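# Clear E2 onto the table, then shift D3 to E2

## Task

Lift the piece sitting on square E2 off the board and set it upright on the table (not off the table's edge). After that, carry the piece from D3 onto E2. Square names are printed along the board's edge. When finished, all other squares must hold exactly what they held at the start, all pieces must be standing upright, and each piece that was moved must lie entirely within its new square.

## Robot and tools

Robot: two arms, left_arm and right_arm, each on a mounting plate; one metal frame behind them carries both plates. A 'too close' warning treats a plate and its half of the frame as part of that arm. Calibrated bases in the scene frame: left_arm (-0.030, +0.361, +0.130) m, quat_wxyz (+1.000, -0.007, +0.011, +0.007); right_arm (-0.002, -0.338, +0.130) m, quat_wxyz (+1.000, +0.007, +0.011, +0.012).

Frame: scene frame, origin at table-top height halfway between the nominal bases; +x points out over the table, +z up, left_arm sits on +y. Arm names do not match image left/right. Each gripper's fingers point along its own +z and open/close along its own y. end_effector_position is the spot between the pads, roughly 1 cm short of the fingertips; printed position and orientation can be wrong by a few cm, more at long reach.

Row format (shared by execute_actions and move): one list of 14 numbers covering both arms, each in [-1, 1]: dx, dy, dz, rx, ry, rz, opening for left_arm, then the same seven for right_arm. Always send all 14 even if one arm idles. dx..rz are offsets, not poses: measured along scene axes from the arm's Hand target at the start of the action or move; rotation is about the Hand target position and rx, ry, rz form one rotation vector. Scale: 1.0 = 0.6 m or 180 degrees. An offset vector longer than 1.0 may be shortened along its line. Opening is absolute: +1 fully open (0.094 m), -1 closed. Sending 0 for all six pose numbers re-requests the current Hand target; a 0 opening is a real command (half-open), so resend the current opening to keep a gripper unchanged.

execute_actions(actions, cameras): actions is a list of actions; each action is a table of up to 15 rows, one per 1/30 s step; a short table repeats its last row to fill 15 steps. Every row counts from the action's start pose, not from the previous row, and each new action starts from the then-current Hand target, so repeating an offset keeps moving. An empty actions list just returns state and images.

move(target, speed, blend, opening_speed, blocking, cameras): straight-line paths for each gripper toward target, which is one 14-number row or a list of up to 15 rows; every row in a list counts from the same starting Hand targets. speed in m/s, 0.002 to 4.3, default 0.25 (turns up to twice that in rad/s), one value or one per target. blend in m rounds corners at intermediate targets; default 0. opening_speed, at least 0.2 per second on the -1..+1 scale, ramps the fingers. Paths last at least 0.5 s and are cut at 10 s. Moves do not avoid obstacles or the other arm; faster moves lag and stray more and hit harder, and targets set deep past a contact press harder. Avoid paths near an arm's own base (can flip the shoulder posture); route around. Opening changes on later list targets happen on arrival after everything is still. blocking=false returns after about 0.5 s while the move runs. The 'move:' line reports the ending (done, off_target, moving, held, fault) and limits (paced = pose clipped, held = steps withheld). done means at rest within 10 mm and 2 degrees; neither done nor off_target tells you about contact.

wait(seconds 0-10): lets time run with last commands held. stop(): brakes a running move; needs room. zoom_image(camera, region [x0,y0,x1,y1] pixels, max 504x504) enlarges part of the latest image of cam_high, cam_low, cam_left_wrist or cam_right_wrist (all 896x504). finished_scene(scene=1) ends irreversibly; the result must hold without the robot.

Motion notes: each step the commanded orientation is clipped to 40 degrees from the measured one; position wins if both cannot be reached. Hand target in results is the last command after clipping. Grippers often settle a cm or more short due to friction or weight; waiting will not help, resend zeros or the missing offset. An arm blocked by an object keeps pushing; command its target back past the gripper to release. Tool commands line shows current commands.

Gripping: grip_measured uses the opening scale; empty it reads up to ~2.7 mm wide. Fingers go to where grip_measured equals your number, and full force begins about 0.05 below first-touch reading (0.11+ for small/round). Close slowly on fragile items. Release by commanding well above grip_measured. grip_effort_nm is motor-shaft effort (negative closing), not pad force, with offset and friction residue.

Joint torques follow Joint positions order; numbers 3 and 4 wrap at ±28 N m. Joint velocities 'within noise' means still. Joint ranges (rad): waist ±2.880, shoulder 0 to 3.142, elbow 0 to 3.019 (straight 2.964), wrist pitch -1.693 to 1.571, wrist yaw ±1.571, wrist roll ±2.094.

Avoid: dropping or releasing moving pieces, knocking pieces over, anything leaving the table, fast impacts and hard pushes, gripping or pressing the other arm (can fail the scene), long holding or stretched reaching that heats motors (MOTOR HOT at 85 °C; at 100 °C the arm drops for 30-60 s). Thinking time advances the simulation.

Each tool is called after ">>>" as a command line: name --argument value for each argument, lists and objects as JSON in quotes; but a table of rows of numbers goes row by row, as --pt "numbers of a row", without its own name.

## Session

>>> execute_actions --actions '[]'

Scene clock: 0.00 s.
left_arm: end_effector_position=(+0.4805, +0.0078, +0.1215) grip_measured=+1.000 grip_effort_nm=n/a end_effector_quat_wxyz=(+0.040, +0.028, +0.999, +0.011) | right_arm: end_effector_position=(+0.6324, -0.1936, +0.1017) grip_measured=+1.000 grip_effort_nm=n/a end_effector_quat_wxyz=(+0.236, -0.395, +0.886, +0.054)
Joint positions: left_arm=[-0.642 2.094 1.596 -1.01 -0.088 -0.57 0.094] | right_arm=[0.148 2.018 1.333 -0.426 -0.201 -0.627 0.094]
Joint velocities: within noise
Joint torques (N m): no reading
Heat: left arm: hottest shoulder 32 °C; right arm: hottest wrist yaw 35 °C.
Hand target: left_arm +0.4849, +0.0048, +0.1191; +0.042, +0.027, +0.999, +0.010 | right_arm +0.6458, -0.1914, +0.1178; +0.254, -0.395, +0.881, +0.050
Tool commands: left_gripper/opening=+1.0 right_gripper/opening=+1.0

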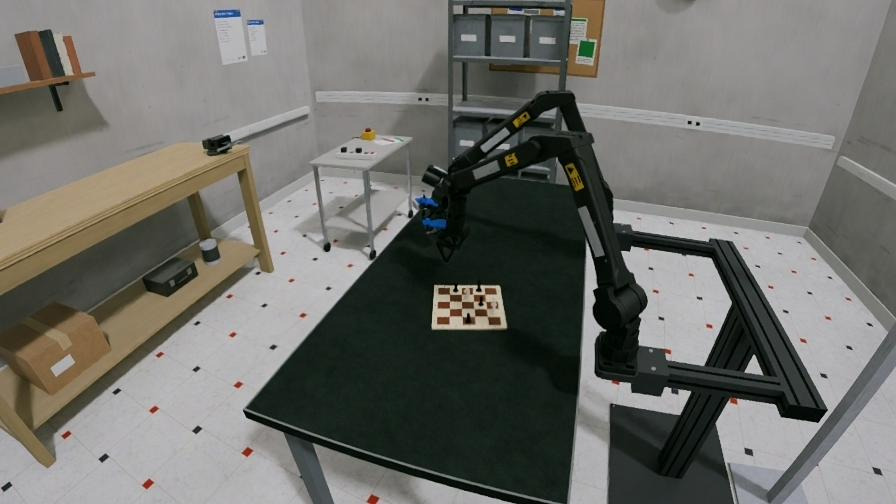

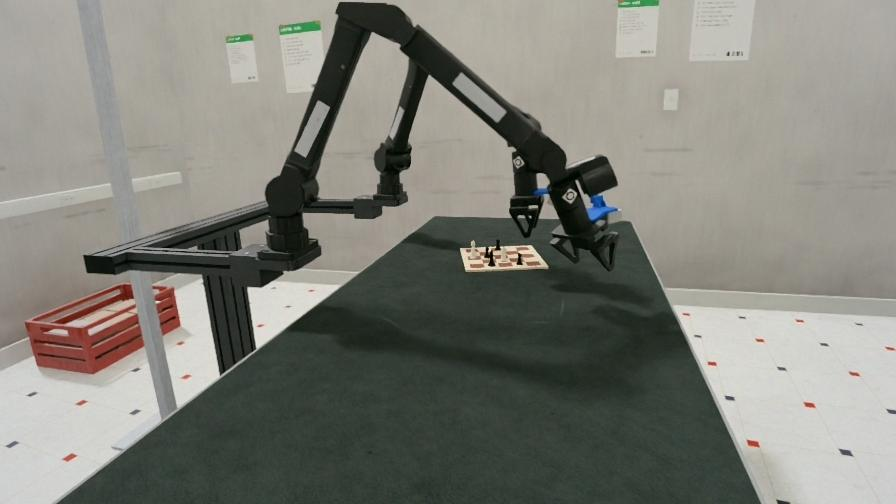

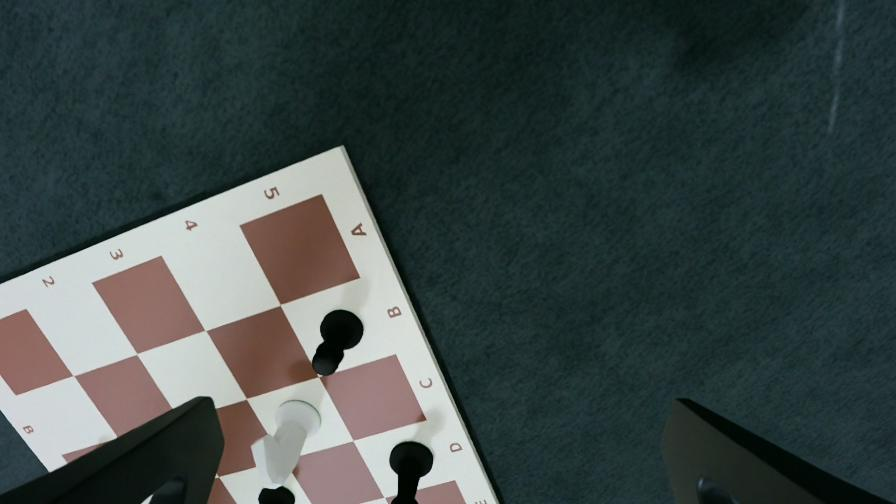

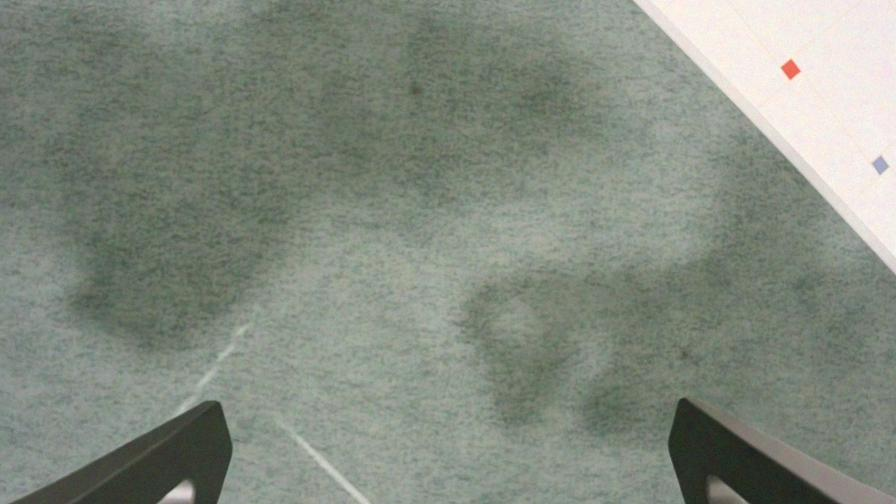

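>>> zoom_image --camera "cam_high" --region '[410, 265, 530, 345]'

>>> zoom_image --camera "cam_low" --region '[440, 225, 570, 285]'

>>> zoom_image --camera "cam_left_wrist" --region '[0, 120, 504, 504]'

Scaled by 4.200 from the camera's 896x504 image, which has a finer 1280x720 frame.

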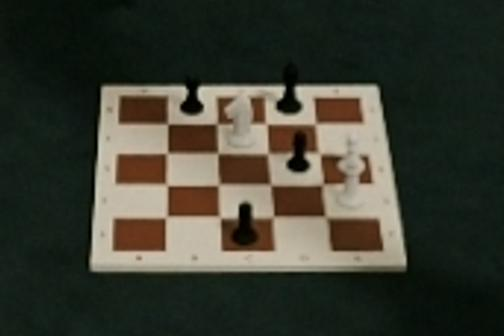

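Scaled by 3.877 from the camera's 896x504 image, which has a finer 1280x720 frame.

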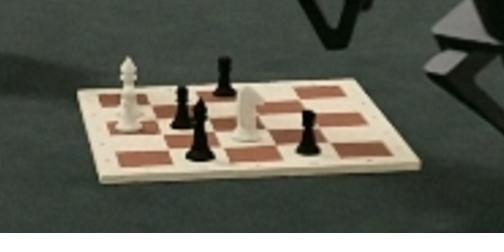

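Scaled by 1.000.

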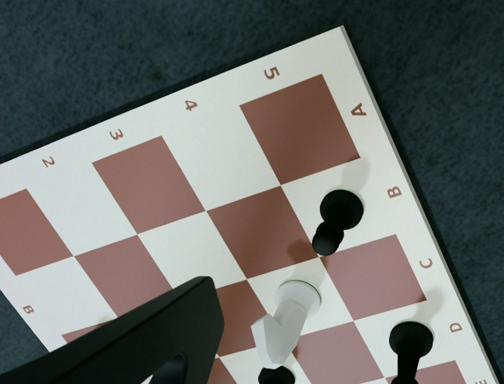

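>>> move --pt "0 0 0.12 0 0 0 1 0 0 0 0 0 0 1" --pt "-0.175 0.192 0.30 -0.01076 0.02548 0.12269 1 0 0 0 0 0 0 1" --blend '[0.04, 0]' --speed 0.3

Scene clock: 90.27 s.
left_arm: end_effector_position=(+0.3846, +0.1161, +0.3068) grip_measured=+1.000 grip_effort_nm=-0.007 end_effector_quat_wxyz=(+0.012, -0.157, +0.987, -0.009) | right_arm: end_effector_position=(+0.6324, -0.1936, +0.1017) grip_measured=+1.000 grip_effort_nm=-0.012 end_effector_quat_wxyz=(+0.236, -0.395, +0.886, +0.054)
Joint positions: left_arm=[-0.564 1.589 1.377 -1.319 -0.026 -0.865 0.094] | right_arm=[0.148 2.018 1.333 -0.426 -0.201 -0.627 0.094]
Joint velocities: within noise
Joint torques (N m): left_arm=[-1.38 -11.63 8.95 -0.36 -0.06 -0.14] | right_arm=[0.32 -18.55 10.06 1.74 -0.16 -0.02]
Heat: left arm: hottest shoulder 39 °C; right arm: hottest shoulder 43 °C.
Hand target: left_arm +0.3799, +0.1200, +0.2990; +0.000, -0.165, +0.986, +0.000 | right_arm +0.6458, -0.1914, +0.1178; +0.254, -0.395, +0.881, +0.050
Off the commanded pose: left_arm 0.010 m, 2 deg | right_arm 0.021 m, 2 deg.
move: off_target (right_arm); blend cut to 0.036 m at target 1

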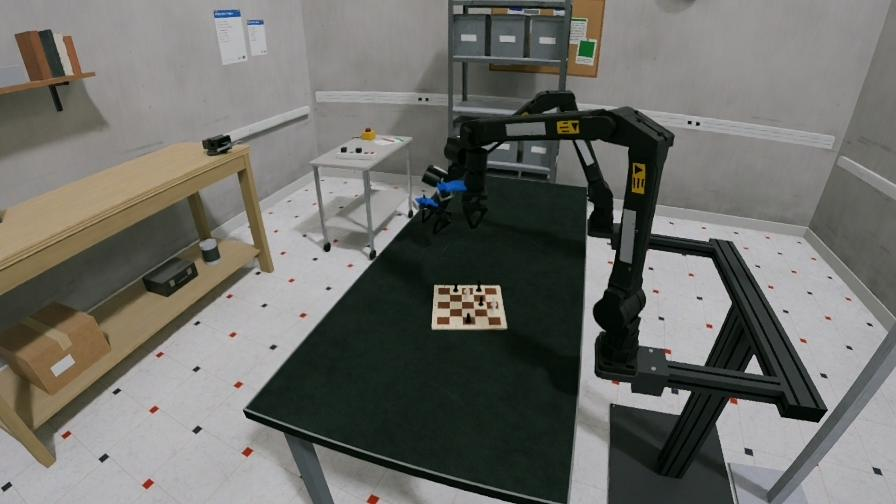

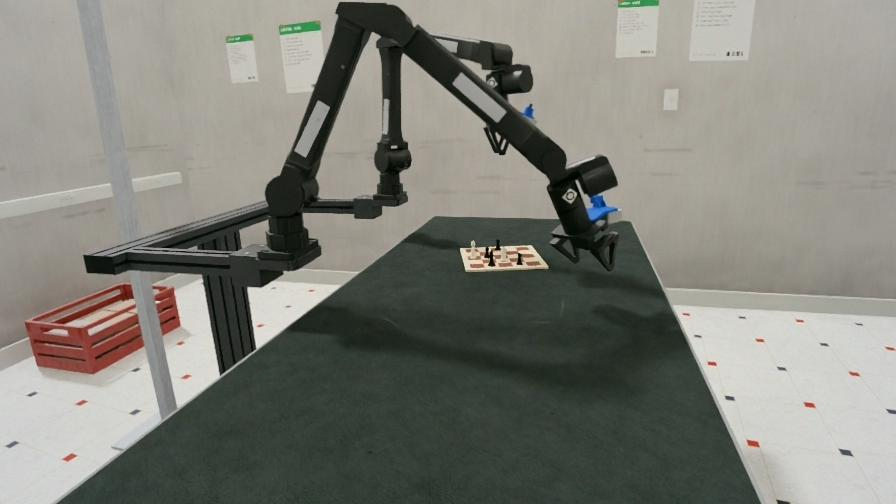

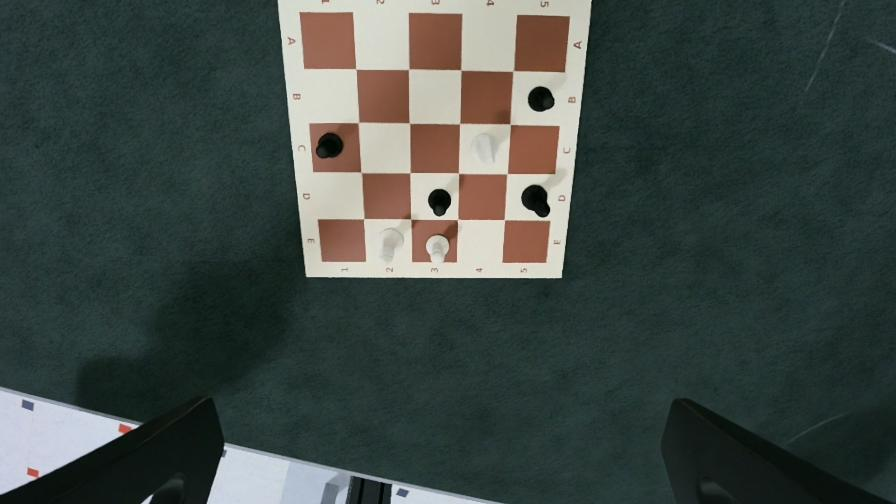

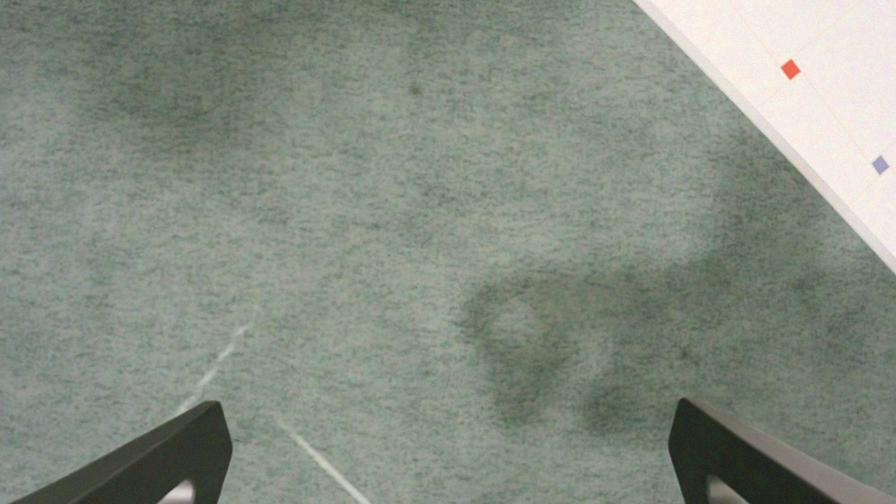

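>>> zoom_image --camera "cam_left_wrist" --region '[270, 0, 610, 290]'

>>> zoom_image --camera "cam_left_wrist" --region '[350, 160, 500, 280]'

Scaled by 1.482 from the camera's 896x504 image, which has a finer 1280x720 frame.

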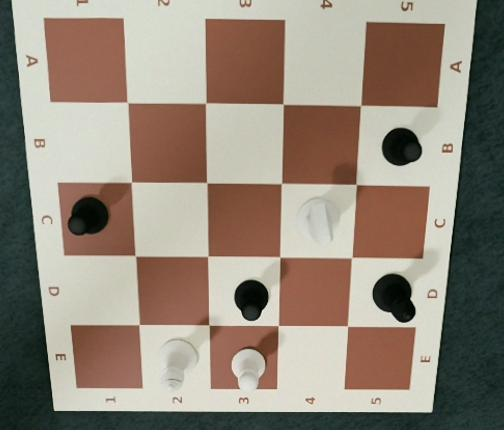

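Scaled by 3.360 from the camera's 896x504 image, which has a finer 1280x720 frame.

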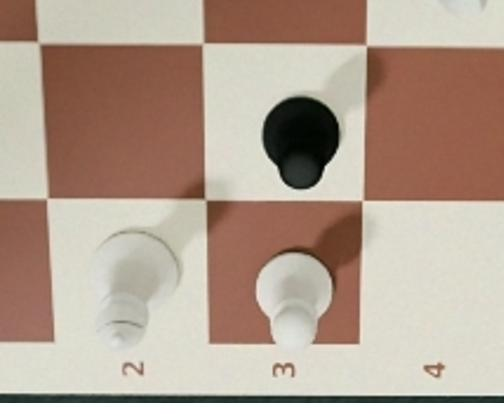

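>>> move --target '[-0.1498, 0.0367, -0.1733, 0, 0, -0.5083, 0.06, 0, 0, 0, 0, 0, 0, 1]' --speed 0.4 --cameras '["cam_left_wrist"]'

Scene clock: 210.23 s.
left_arm: end_effector_position=(+0.2920, +0.1448, +0.1937) grip_measured=+0.062 grip_effort_nm=-0.120 end_effector_quat_wxyz=(-0.008, +0.583, +0.812, +0.001) | right_arm: end_effector_position=(+0.6324, -0.1936, +0.1017) grip_measured=+1.000 grip_effort_nm=-0.002 end_effector_quat_wxyz=(+0.236, -0.395, +0.886, +0.054)
Joint positions: left_arm=[-0.619 1.502 0.952 -1.028 -0.026 0.639 0.05] | right_arm=[0.148 2.018 1.333 -0.426 -0.201 -0.627 0.094]
Joint velocities: within noise
Joint torques (N m): left_arm=[-2.14 -10.17 7.8 0.55 0.04 0.12] | right_arm=[0.32 -18.55 10.06 1.73 -0.16 -0.02]
Heat: left arm: hottest shoulder 36 °C; right arm: hottest shoulder 44 °C.
Hand target: left_arm +0.2900, +0.1420, +0.1950; +0.000, +0.592, +0.806, +0.000 | right_arm +0.6458, -0.1914, +0.1178; +0.254, -0.395, +0.881, +0.050
Off the commanded pose: left_arm 0.004 m, 2 deg | right_arm 0.021 m, 2 deg.
move: off_target (right_arm)
Images, in order (width x height): cam_left_wrist 896x504.

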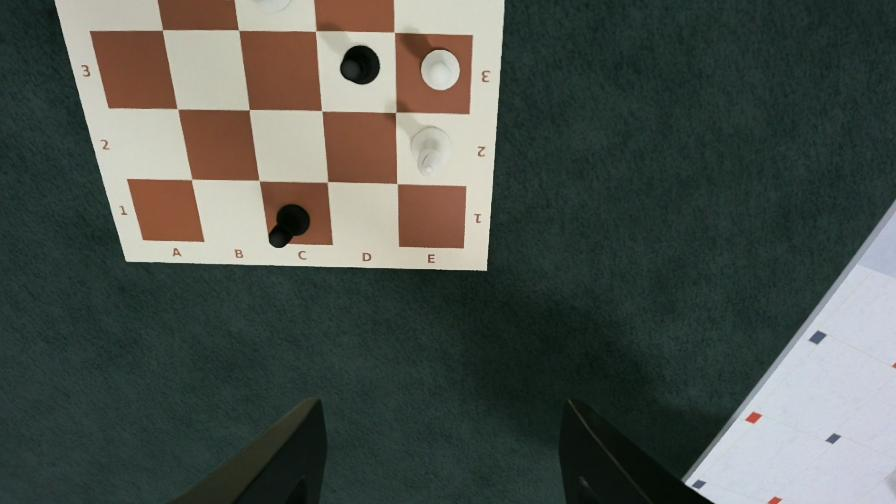

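>>> zoom_image --camera "cam_left_wrist" --region '[50, 0, 520, 280]'

>>> zoom_image --camera "cam_left_wrist" --region '[300, 20, 500, 260]'

>>> zoom_image --camera "cam_left_wrist" --region '[150, 380, 650, 504]'

Scaled by 1.072 from the camera's 896x504 image, which has a finer 1280x720 frame.

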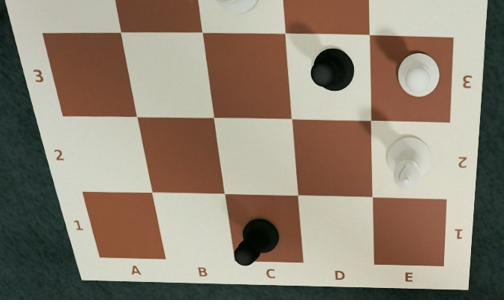

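Scaled by 2.100 from the camera's 896x504 image, which has a finer 1280x720 frame.

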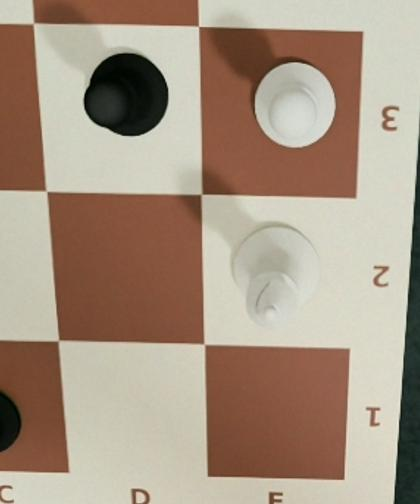

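Scaled by 1.008 from the camera's 896x504 image, which has a finer 1280x720 frame.

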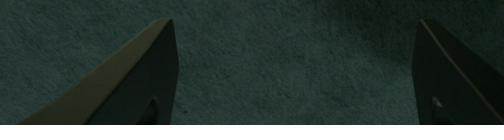

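>>> move --target '[0.0158, -0.0205, -0.1233, 0, 0, -0.0078, 0.06, 0, 0, 0, 0, 0, 0, 1]' --speed 0.2 --cameras '["cam_left_wrist"]'

Scene clock: 279.53 s.
left_arm: end_effector_position=(+0.3017, +0.1337, +0.1252) grip_measured=+0.062 grip_effort_nm=-0.115 end_effector_quat_wxyz=(-0.001, +0.592, +0.806, +0.001) | right_arm: end_effector_position=(+0.6324, -0.1936, +0.1017) grip_measured=+1.000 grip_effort_nm=-0.007 end_effector_quat_wxyz=(+0.236, -0.395, +0.886, +0.054)
Joint positions: left_arm=[-0.624 1.648 0.908 -0.823 -0.026 0.657 0.05] | right_arm=[0.148 2.018 1.333 -0.426 -0.201 -0.627 0.094]
Joint velocities: within noise
Joint torques (N m): left_arm=[-2.37 -9.93 7.2 0.62 0.04 0.1] | right_arm=[0.32 -18.55 10.06 1.73 -0.16 -0.02]
Heat: left arm: hottest elbow 35 °C; right arm: hottest shoulder 45 °C.
Hand target: left_arm +0.2995, +0.1297, +0.1210; +0.000, +0.601, +0.799, +0.000 | right_arm +0.6458, -0.1914, +0.1178; +0.254, -0.395, +0.881, +0.050
Off the commanded pose: left_arm 0.006 m, 1 deg | right_arm 0.021 m, 2 deg.
move: off_target (right_arm)
Images, in order (width x height): cam_left_wrist 896x504.

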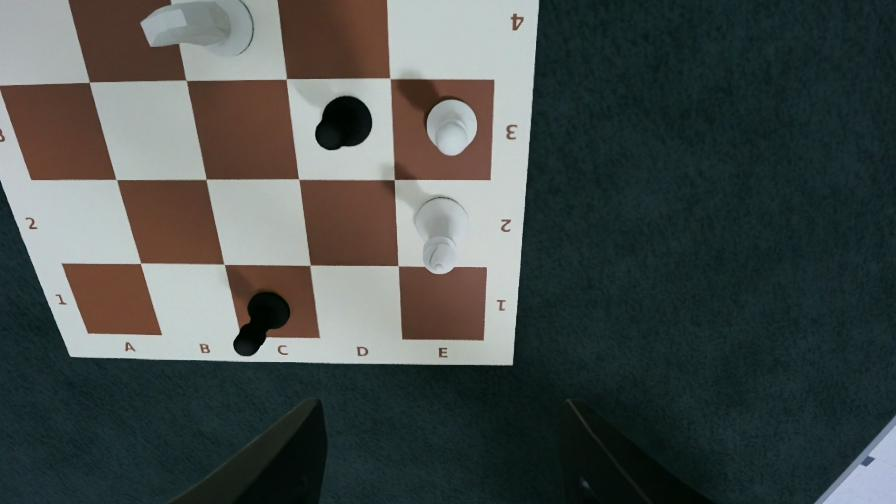

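>>> move --target '[0.0007, 0.0062, -0.0833, 0, 0, 0, 0.06, 0, 0, 0, 0, 0, 0, 1]' --speed 0.15 --cameras '["cam_left_wrist", "cam_low"]'

Scene clock: 320.07 s.
left_arm: end_effector_position=(+0.3014, +0.1325, +0.0782) grip_measured=+0.062 grip_effort_nm=-0.125 end_effector_quat_wxyz=(+0.003, +0.597, +0.802, +0.001) | right_arm: end_effector_position=(+0.6324, -0.1936, +0.1017) grip_measured=+1.000 grip_effort_nm=-0.002 end_effector_quat_wxyz=(+0.236, -0.395, +0.886, +0.054)
Joint positions: left_arm=[-0.624 1.747 0.871 -0.679 -0.026 0.669 0.05] | right_arm=[0.148 2.018 1.333 -0.426 -0.201 -0.627 0.094]
Joint velocities: within noise
Joint torques (N m): left_arm=[-1.55 -9.82 6.17 0.61 0.04 0.12] | right_arm=[0.32 -18.55 10.06 1.73 -0.16 -0.02]
Heat: left arm: hottest shoulder 35 °C; right arm: hottest shoulder 45 °C.
Hand target: left_arm +0.2998, +0.1335, +0.0710; +0.000, +0.601, +0.799, +0.000 | right_arm +0.6458, -0.1914, +0.1178; +0.254, -0.395, +0.881, +0.050
Off the commanded pose: left_arm 0.007 m, 1 deg | right_arm 0.021 m, 2 deg.
move: off_target (right_arm)
Images, in order (width x height): cam_low 896x504, cam_left_wrist 896x504.

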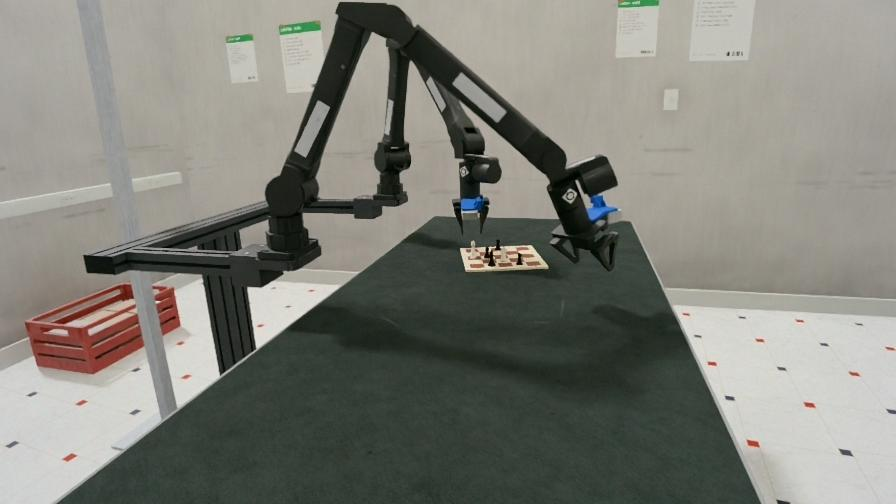

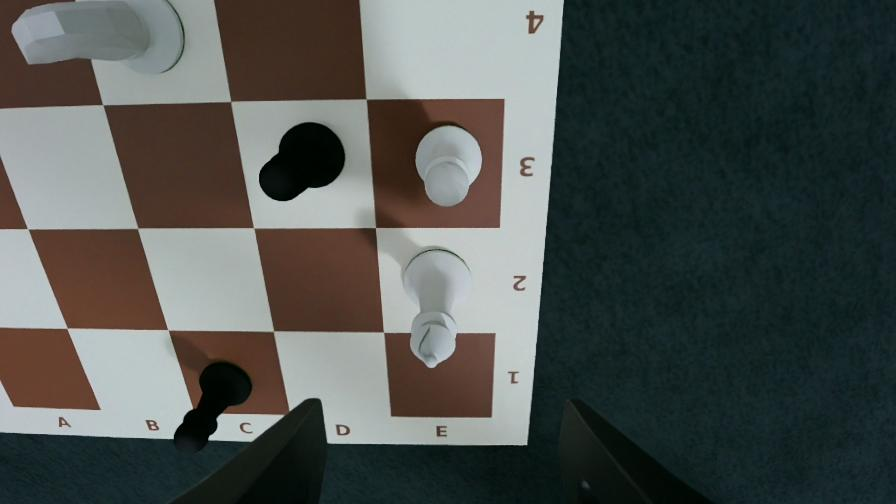

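>>> move --target '[0.0068, -0.0017, -0.0637, 0, 0, 0, 0.06, 0, 0, 0, 0, 0, 0, 1]' --speed 0.1 --cameras '["cam_left_wrist", "cam_low"]'

Scene clock: 401.50 s.
left_arm: end_effector_position=(+0.3053, +0.1287, +0.0416) grip_measured=+0.062 grip_effort_nm=-0.120 end_effector_quat_wxyz=(+0.005, +0.599, +0.801, +0.001) | right_arm: end_effector_position=(+0.6324, -0.1936, +0.1017) grip_measured=+1.000 grip_effort_nm=-0.012 end_effector_quat_wxyz=(+0.236, -0.395, +0.886, +0.054)
Joint positions: left_arm=[-0.624 1.843 0.871 -0.579 -0.026 0.674 0.05] | right_arm=[0.148 2.018 1.333 -0.426 -0.201 -0.627 0.094]
Joint velocities: within noise
Joint torques (N m): left_arm=[-1.14 -10.11 5.42 0.64 0.05 0.11] | right_arm=[0.32 -18.55 10.06 1.73 -0.16 -0.02]
Heat: left arm: hottest shoulder 35 °C; right arm: hottest shoulder 45 °C.
Hand target: left_arm +0.3039, +0.1325, +0.0328; +0.000, +0.601, +0.799, +0.000 | right_arm +0.6458, -0.1914, +0.1178; +0.254, -0.395, +0.881, +0.050
Off the commanded pose: left_arm 0.010 m, 1 deg | right_arm 0.021 m, 2 deg.
move: off_target (right_arm)
Images, in order (width x height): cam_low 896x504, cam_left_wrist 896x504.

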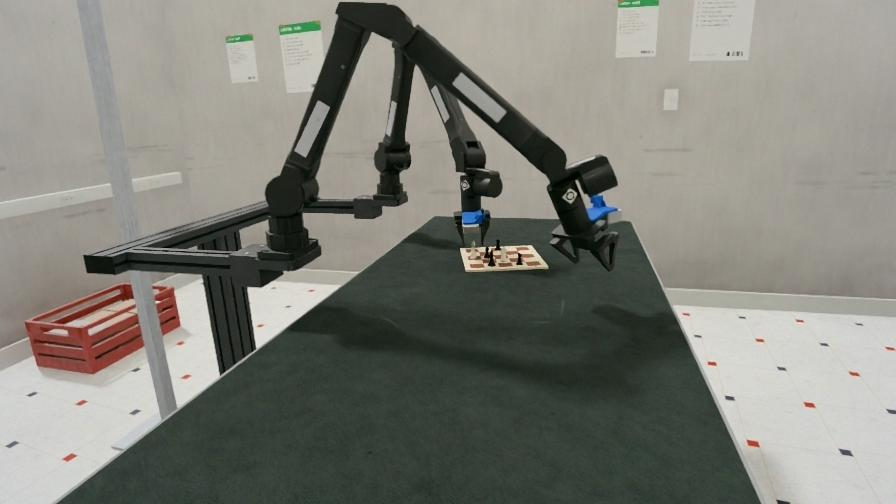

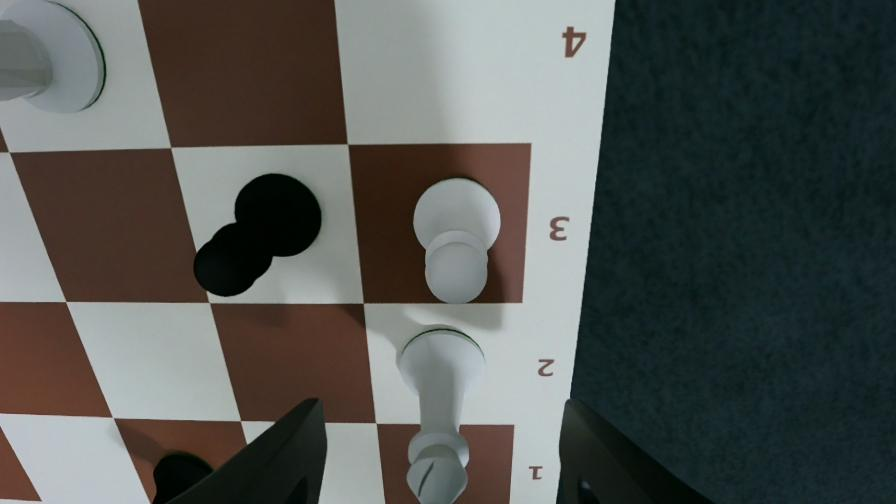

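>>> zoom_image --camera "cam_left_wrist" --region '[140, 120, 640, 504]'

>>> zoom_image --camera "cam_low" --region '[440, 180, 560, 280]'

Scaled by 1.008 from the camera's 896x504 image, which has a finer 1280x720 frame.

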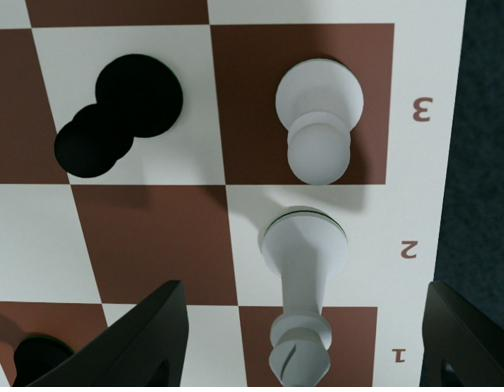

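Scaled by 4.200 from the camera's 896x504 image, which has a finer 1280x720 frame.

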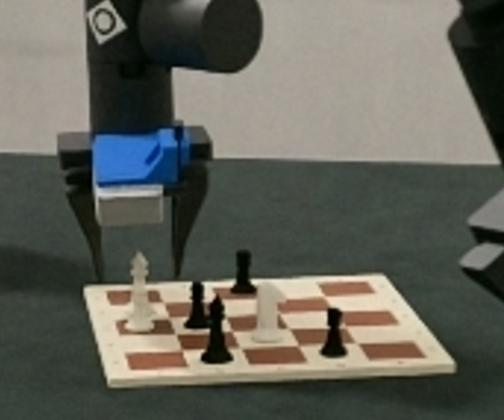

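>>> move --target '[-0.0002, 0.0043, -0.0193, 0, 0, 0, 0.06, 0, 0, 0, 0, 0, 0, 1]' --speed 0.06 --cameras '["cam_left_wrist", "cam_low"]'

>>> zoom_image --camera "cam_low" --region '[440, 200, 560, 280]'

Scene clock: 428.97 s.
left_arm: end_effector_position=(+0.3088, +0.1270, +0.0344) grip_measured=+0.062 grip_effort_nm=-0.120 end_effector_quat_wxyz=(+0.012, +0.600, +0.800, +0.001) | right_arm: end_effector_position=(+0.6324, -0.1936, +0.1017) grip_measured=+1.000 grip_effort_nm=-0.007 end_effector_quat_wxyz=(+0.236, -0.395, +0.886, +0.054)
Joint positions: left_arm=[-0.622 1.862 0.871 -0.547 -0.026 0.68 0.05] | right_arm=[0.148 2.018 1.333 -0.426 -0.201 -0.627 0.094]
Joint velocities: within noise
Joint torques (N m): left_arm=[-0.91 -9.7 4.72 0.61 0.06 0.11] | right_arm=[0.32 -18.55 10.06 1.73 -0.16 -0.02]
Heat: left arm: hottest shoulder 34 °C; right arm: hottest shoulder 45 °C.
Hand target: left_arm +0.3038, +0.1350, +0.0212; +0.000, +0.601, +0.799, +0.000 | right_arm +0.6458, -0.1914, +0.1178; +0.254, -0.395, +0.881, +0.050
Off the commanded pose: left_arm 0.016 m, 1 deg | right_arm 0.021 m, 2 deg.
move: off_target (left_arm, right_arm)
Images, in order (width x height): cam_low 896x504, cam_left_wrist 896x504.

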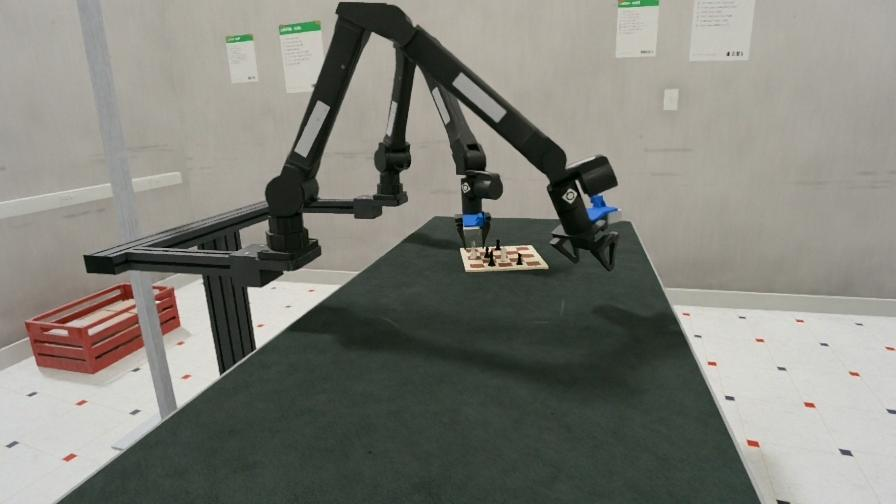

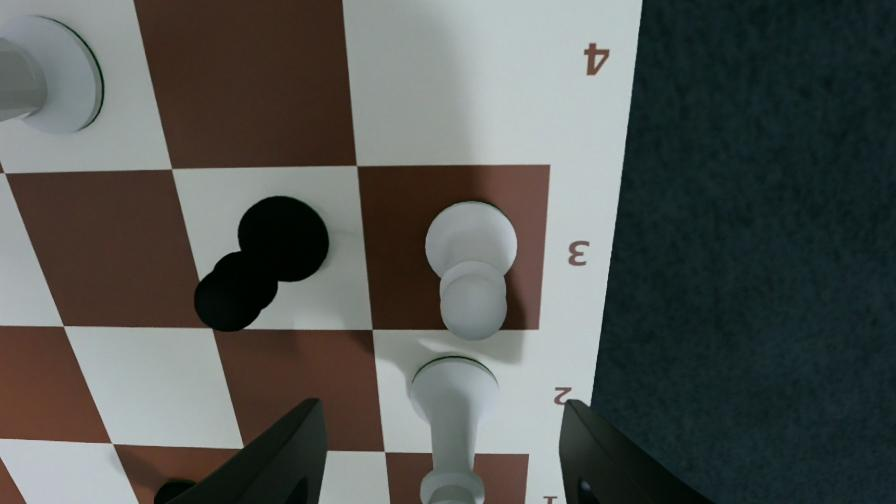

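Scaled by 4.200 from the camera's 896x504 image, which has a finer 1280x720 frame.

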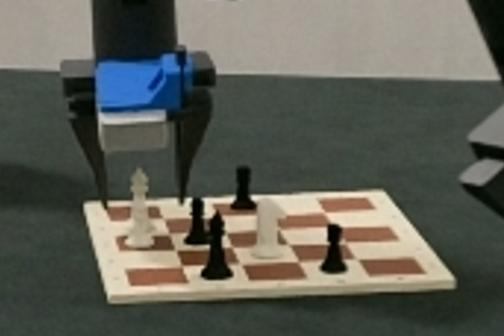

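>>> move --target '[-0.0065, 0.0072, -0.0083, 0, 0, 0, 0.06, 0, 0, 0, 0, 0, 0, 1]' --speed 0.1 --cameras '["cam_left_wrist"]'

Scene clock: 442.23 s.
left_arm: end_effector_position=(+0.3045, +0.1319, +0.0294) grip_measured=+0.062 grip_effort_nm=-0.120 end_effector_quat_wxyz=(+0.012, +0.600, +0.800, +0.002) | right_arm: end_effector_position=(+0.6324, -0.1936, +0.1017) grip_measured=+1.000 grip_effort_nm=-0.002 end_effector_quat_wxyz=(+0.236, -0.395, +0.886, +0.054)
Joint positions: left_arm=[-0.618 1.865 0.851 -0.525 -0.026 0.684 0.05] | right_arm=[0.148 2.018 1.333 -0.426 -0.201 -0.627 0.094]
Joint velocities: within noise
Joint torques (N m): left_arm=[-0.85 -9.41 4.74 0.7 0.06 0.11] | right_arm=[0.32 -18.55 10.06 1.73 -0.16 -0.02]
Heat: left arm: hottest shoulder 34 °C; right arm: hottest shoulder 45 °C.
Hand target: left_arm +0.3000, +0.1394, +0.0163; +0.000, +0.601, +0.799, +0.000 | right_arm +0.6458, -0.1914, +0.1178; +0.254, -0.395, +0.881, +0.050
Off the commanded pose: left_arm 0.016 m, 1 deg | right_arm 0.021 m, 2 deg.
move: off_target (left_arm, right_arm)
Images, in order (width x height): cam_left_wrist 896x504.

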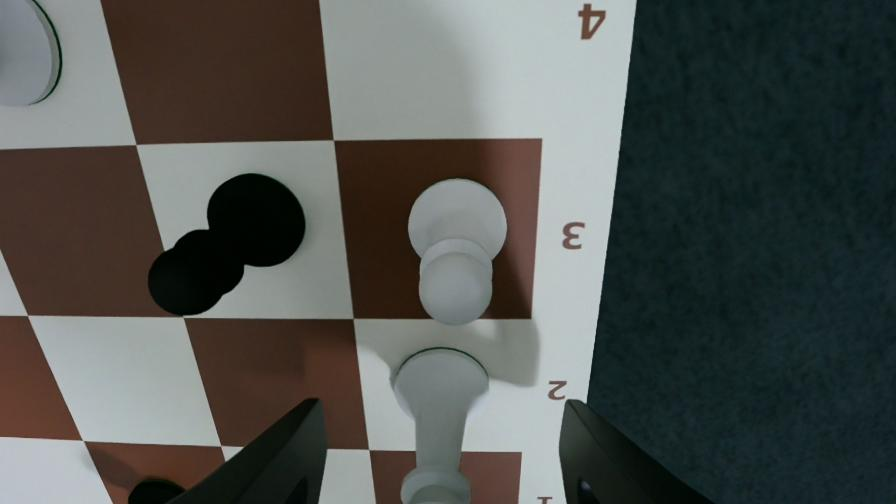

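>>> move --target '[0, 0, 0, 0, 0, 0, -0.86, 0, 0, 0, 0, 0, 0, 1]' --opening_speed 0.5 --cameras '["cam_left_wrist", "cam_low"]'

Scene clock: 462.03 s.
left_arm: end_effector_position=(+0.3044, +0.1318, +0.0294) grip_measured=-0.789 grip_effort_nm=-1.023 end_effector_quat_wxyz=(+0.012, +0.600, +0.800, +0.001) | right_arm: end_effector_position=(+0.6324, -0.1936, +0.1017) grip_measured=+1.000 grip_effort_nm=-0.002 end_effector_quat_wxyz=(+0.236, -0.395, +0.886, +0.054)
Joint positions: left_arm=[-0.618 1.865 0.851 -0.525 -0.025 0.684 0.01] | right_arm=[0.148 2.018 1.333 -0.426 -0.201 -0.627 0.094]
Joint velocities: within noise
Joint torques (N m): left_arm=[-0.85 -9.47 4.74 0.65 0.02 0.1] | right_arm=[0.26 -18.49 10.06 1.73 -0.16 -0.02]
Heat: left arm: hottest shoulder 34 °C; right arm: hottest shoulder 45 °C.
Hand target: left_arm +0.3000, +0.1395, +0.0163; +0.000, +0.601, +0.799, +0.000 | right_arm +0.6458, -0.1914, +0.1178; +0.254, -0.395, +0.881, +0.050
Off the commanded pose: left_arm 0.016 m, 1 deg | right_arm 0.021 m, 2 deg.
move: off_target (left_arm, right_arm)
Images, in order (width x height): cam_low 896x504, cam_left_wrist 896x504.

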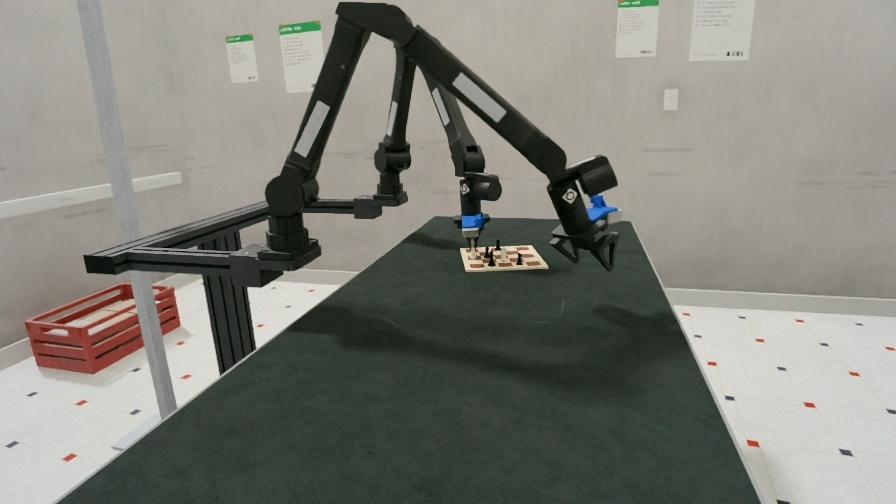

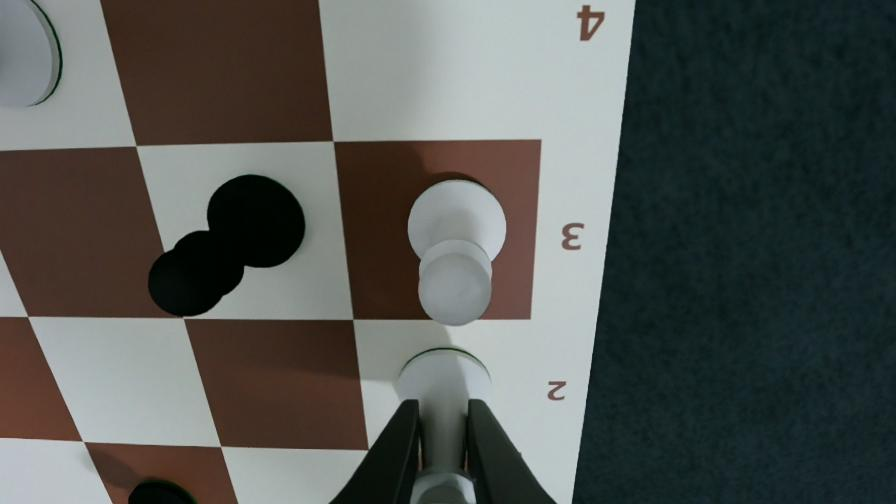

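>>> move --target '[0, 0, 0.1, 0, 0, 0, -0.88, 0, 0, 0, 0, 0, 0, 1]' --speed 0.1 --opening_speed 0.5 --cameras '["cam_left_wrist", "cam_low"]'

>>> zoom_image --camera "cam_low" --region '[440, 180, 560, 280]'

Scene clock: 494.90 s.
left_arm: end_effector_position=(+0.2976, +0.1379, +0.0743) grip_measured=-0.790 grip_effort_nm=-1.038 end_effector_quat_wxyz=(+0.002, +0.601, +0.800, +0.001) | right_arm: end_effector_position=(+0.6324, -0.1936, +0.1017) grip_measured=+1.000 grip_effort_nm=-0.007 end_effector_quat_wxyz=(+0.236, -0.395, +0.886, +0.054)
Joint positions: left_arm=[-0.618 1.745 0.851 -0.663 -0.025 0.684 0.01] | right_arm=[0.148 2.018 1.333 -0.426 -0.201 -0.627 0.094]
Joint velocities: within noise
Joint torques (N m): left_arm=[-1.08 -10.81 7.15 -0.44 0.01 0.07] | right_arm=[0.32 -18.55 10.06 1.74 -0.16 -0.02]
Heat: left arm: hottest shoulder 35 °C; right arm: hottest shoulder 45 °C.
Hand target: left_arm +0.3000, +0.1394, +0.0763; +0.000, +0.601, +0.799, +0.000 | right_arm +0.6458, -0.1914, +0.1178; +0.254, -0.395, +0.881, +0.050
Off the commanded pose: left_arm 0.003 m, 0 deg | right_arm 0.021 m, 2 deg.
move: off_target (right_arm)
Images, in order (width x height): cam_low 896x504, cam_left_wrist 896x504.

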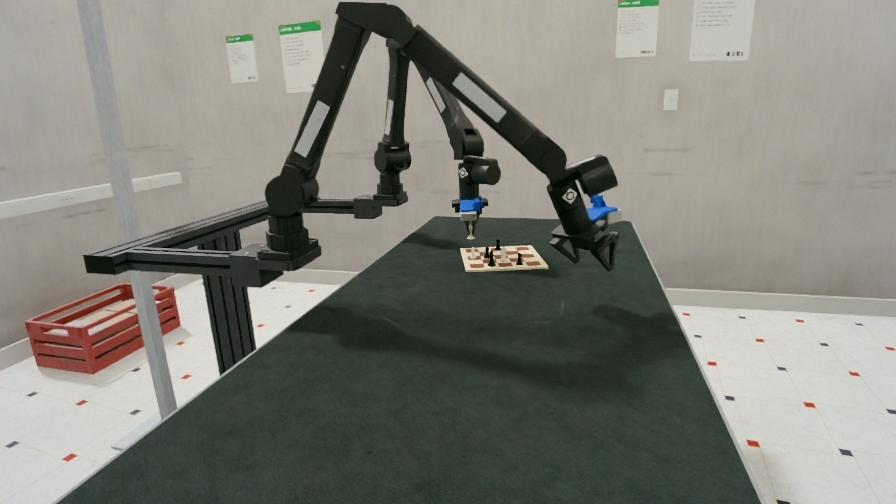

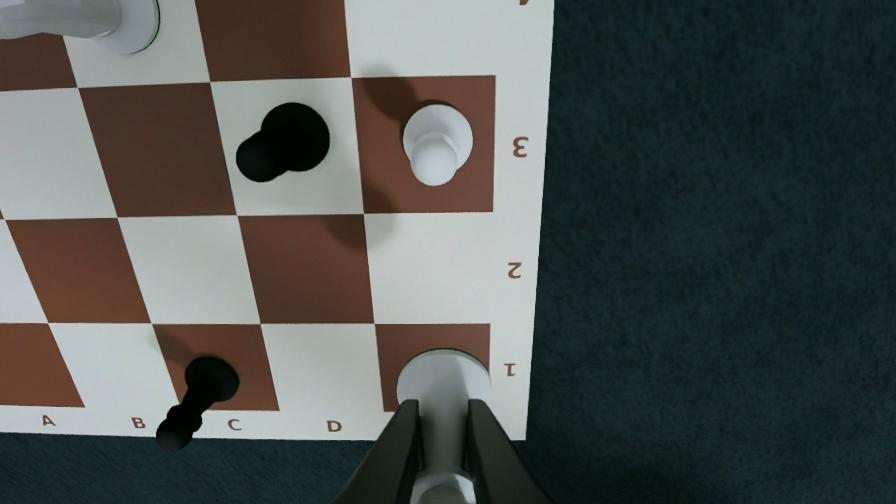

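Scaled by 4.200 from the camera's 896x504 image, which has a finer 1280x720 frame.

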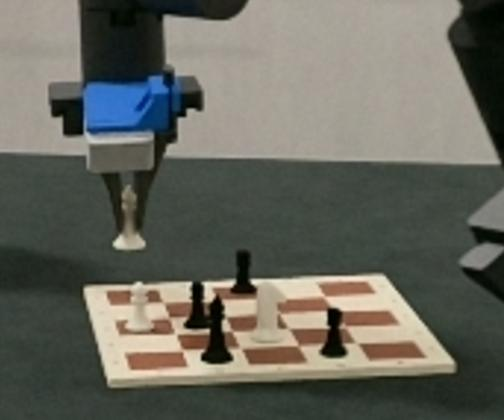

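>>> move --target '[-0.1465, -0.0605, -0.0238, 0, 0, 0, -0.88, 0, 0, 0, 0, 0, 0, 1]' --speed 0.15 --cameras '["cam_left_wrist", "cam_low"]'

>>> zoom_image --camera "cam_low" --region '[420, 180, 560, 280]'

Scene clock: 507.30 s.
left_arm: end_effector_position=(+0.2109, +0.1042, +0.0596) grip_measured=-0.790 grip_effort_nm=-1.033 end_effector_quat_wxyz=(-0.009, +0.607, +0.795, +0.001) | right_arm: end_effector_position=(+0.6324, -0.1936, +0.1017) grip_measured=+1.000 grip_effort_nm=-0.012 end_effector_quat_wxyz=(+0.236, -0.395, +0.886, +0.054)
Joint positions: left_arm=[-0.836 1.719 0.735 -0.601 -0.024 0.481 0.01] | right_arm=[0.148 2.018 1.333 -0.426 -0.201 -0.627 0.094]
Joint velocities: within noise
Joint torques (N m): left_arm=[-1.61 -10.46 5.09 0.55 -0.1 -0.13] | right_arm=[0.38 -18.49 10.04 1.73 -0.16 -0.02]
Heat: left arm: hottest shoulder 34 °C; right arm: hottest shoulder 45 °C.
Hand target: left_arm +0.2121, +0.1030, +0.0621; +0.000, +0.601, +0.799, +0.000 | right_arm +0.6458, -0.1914, +0.1178; +0.254, -0.395, +0.881, +0.050
Off the commanded pose: left_arm 0.003 m, 1 deg | right_arm 0.021 m, 2 deg.
move: off_target (right_arm)
Images, in order (width x height): cam_low 896x504, cam_left_wrist 896x504.

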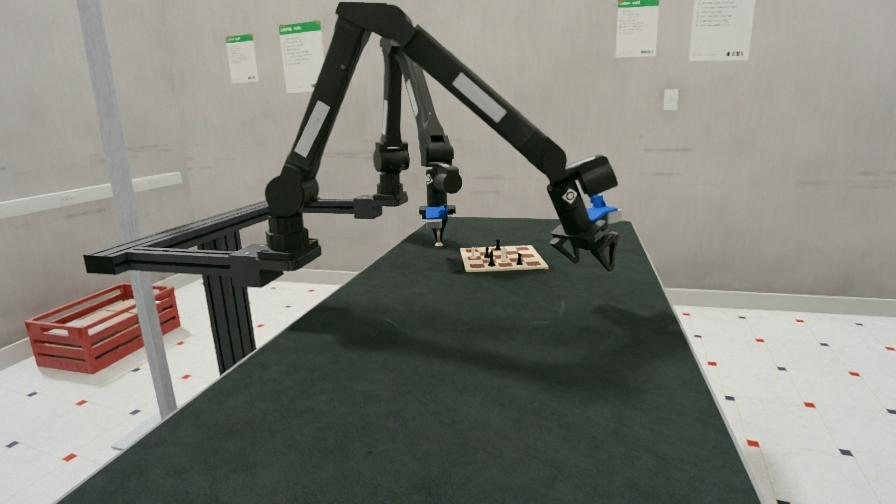

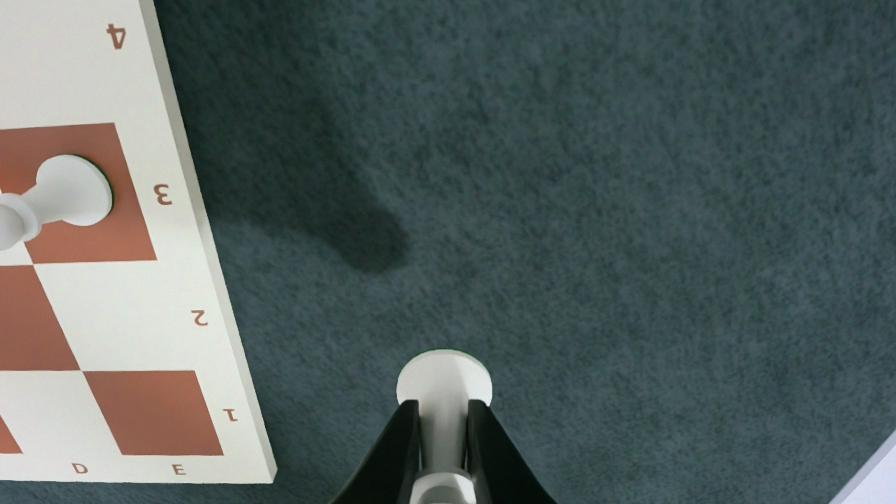

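Scaled by 3.600 from the camera's 896x504 image, which has a finer 1280x720 frame.

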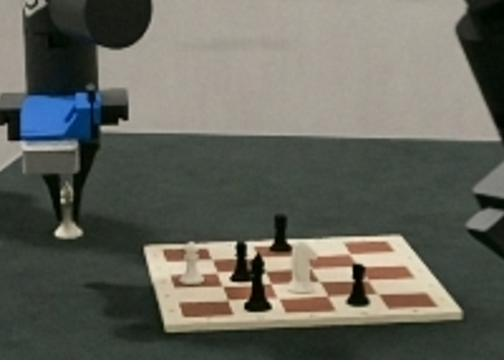

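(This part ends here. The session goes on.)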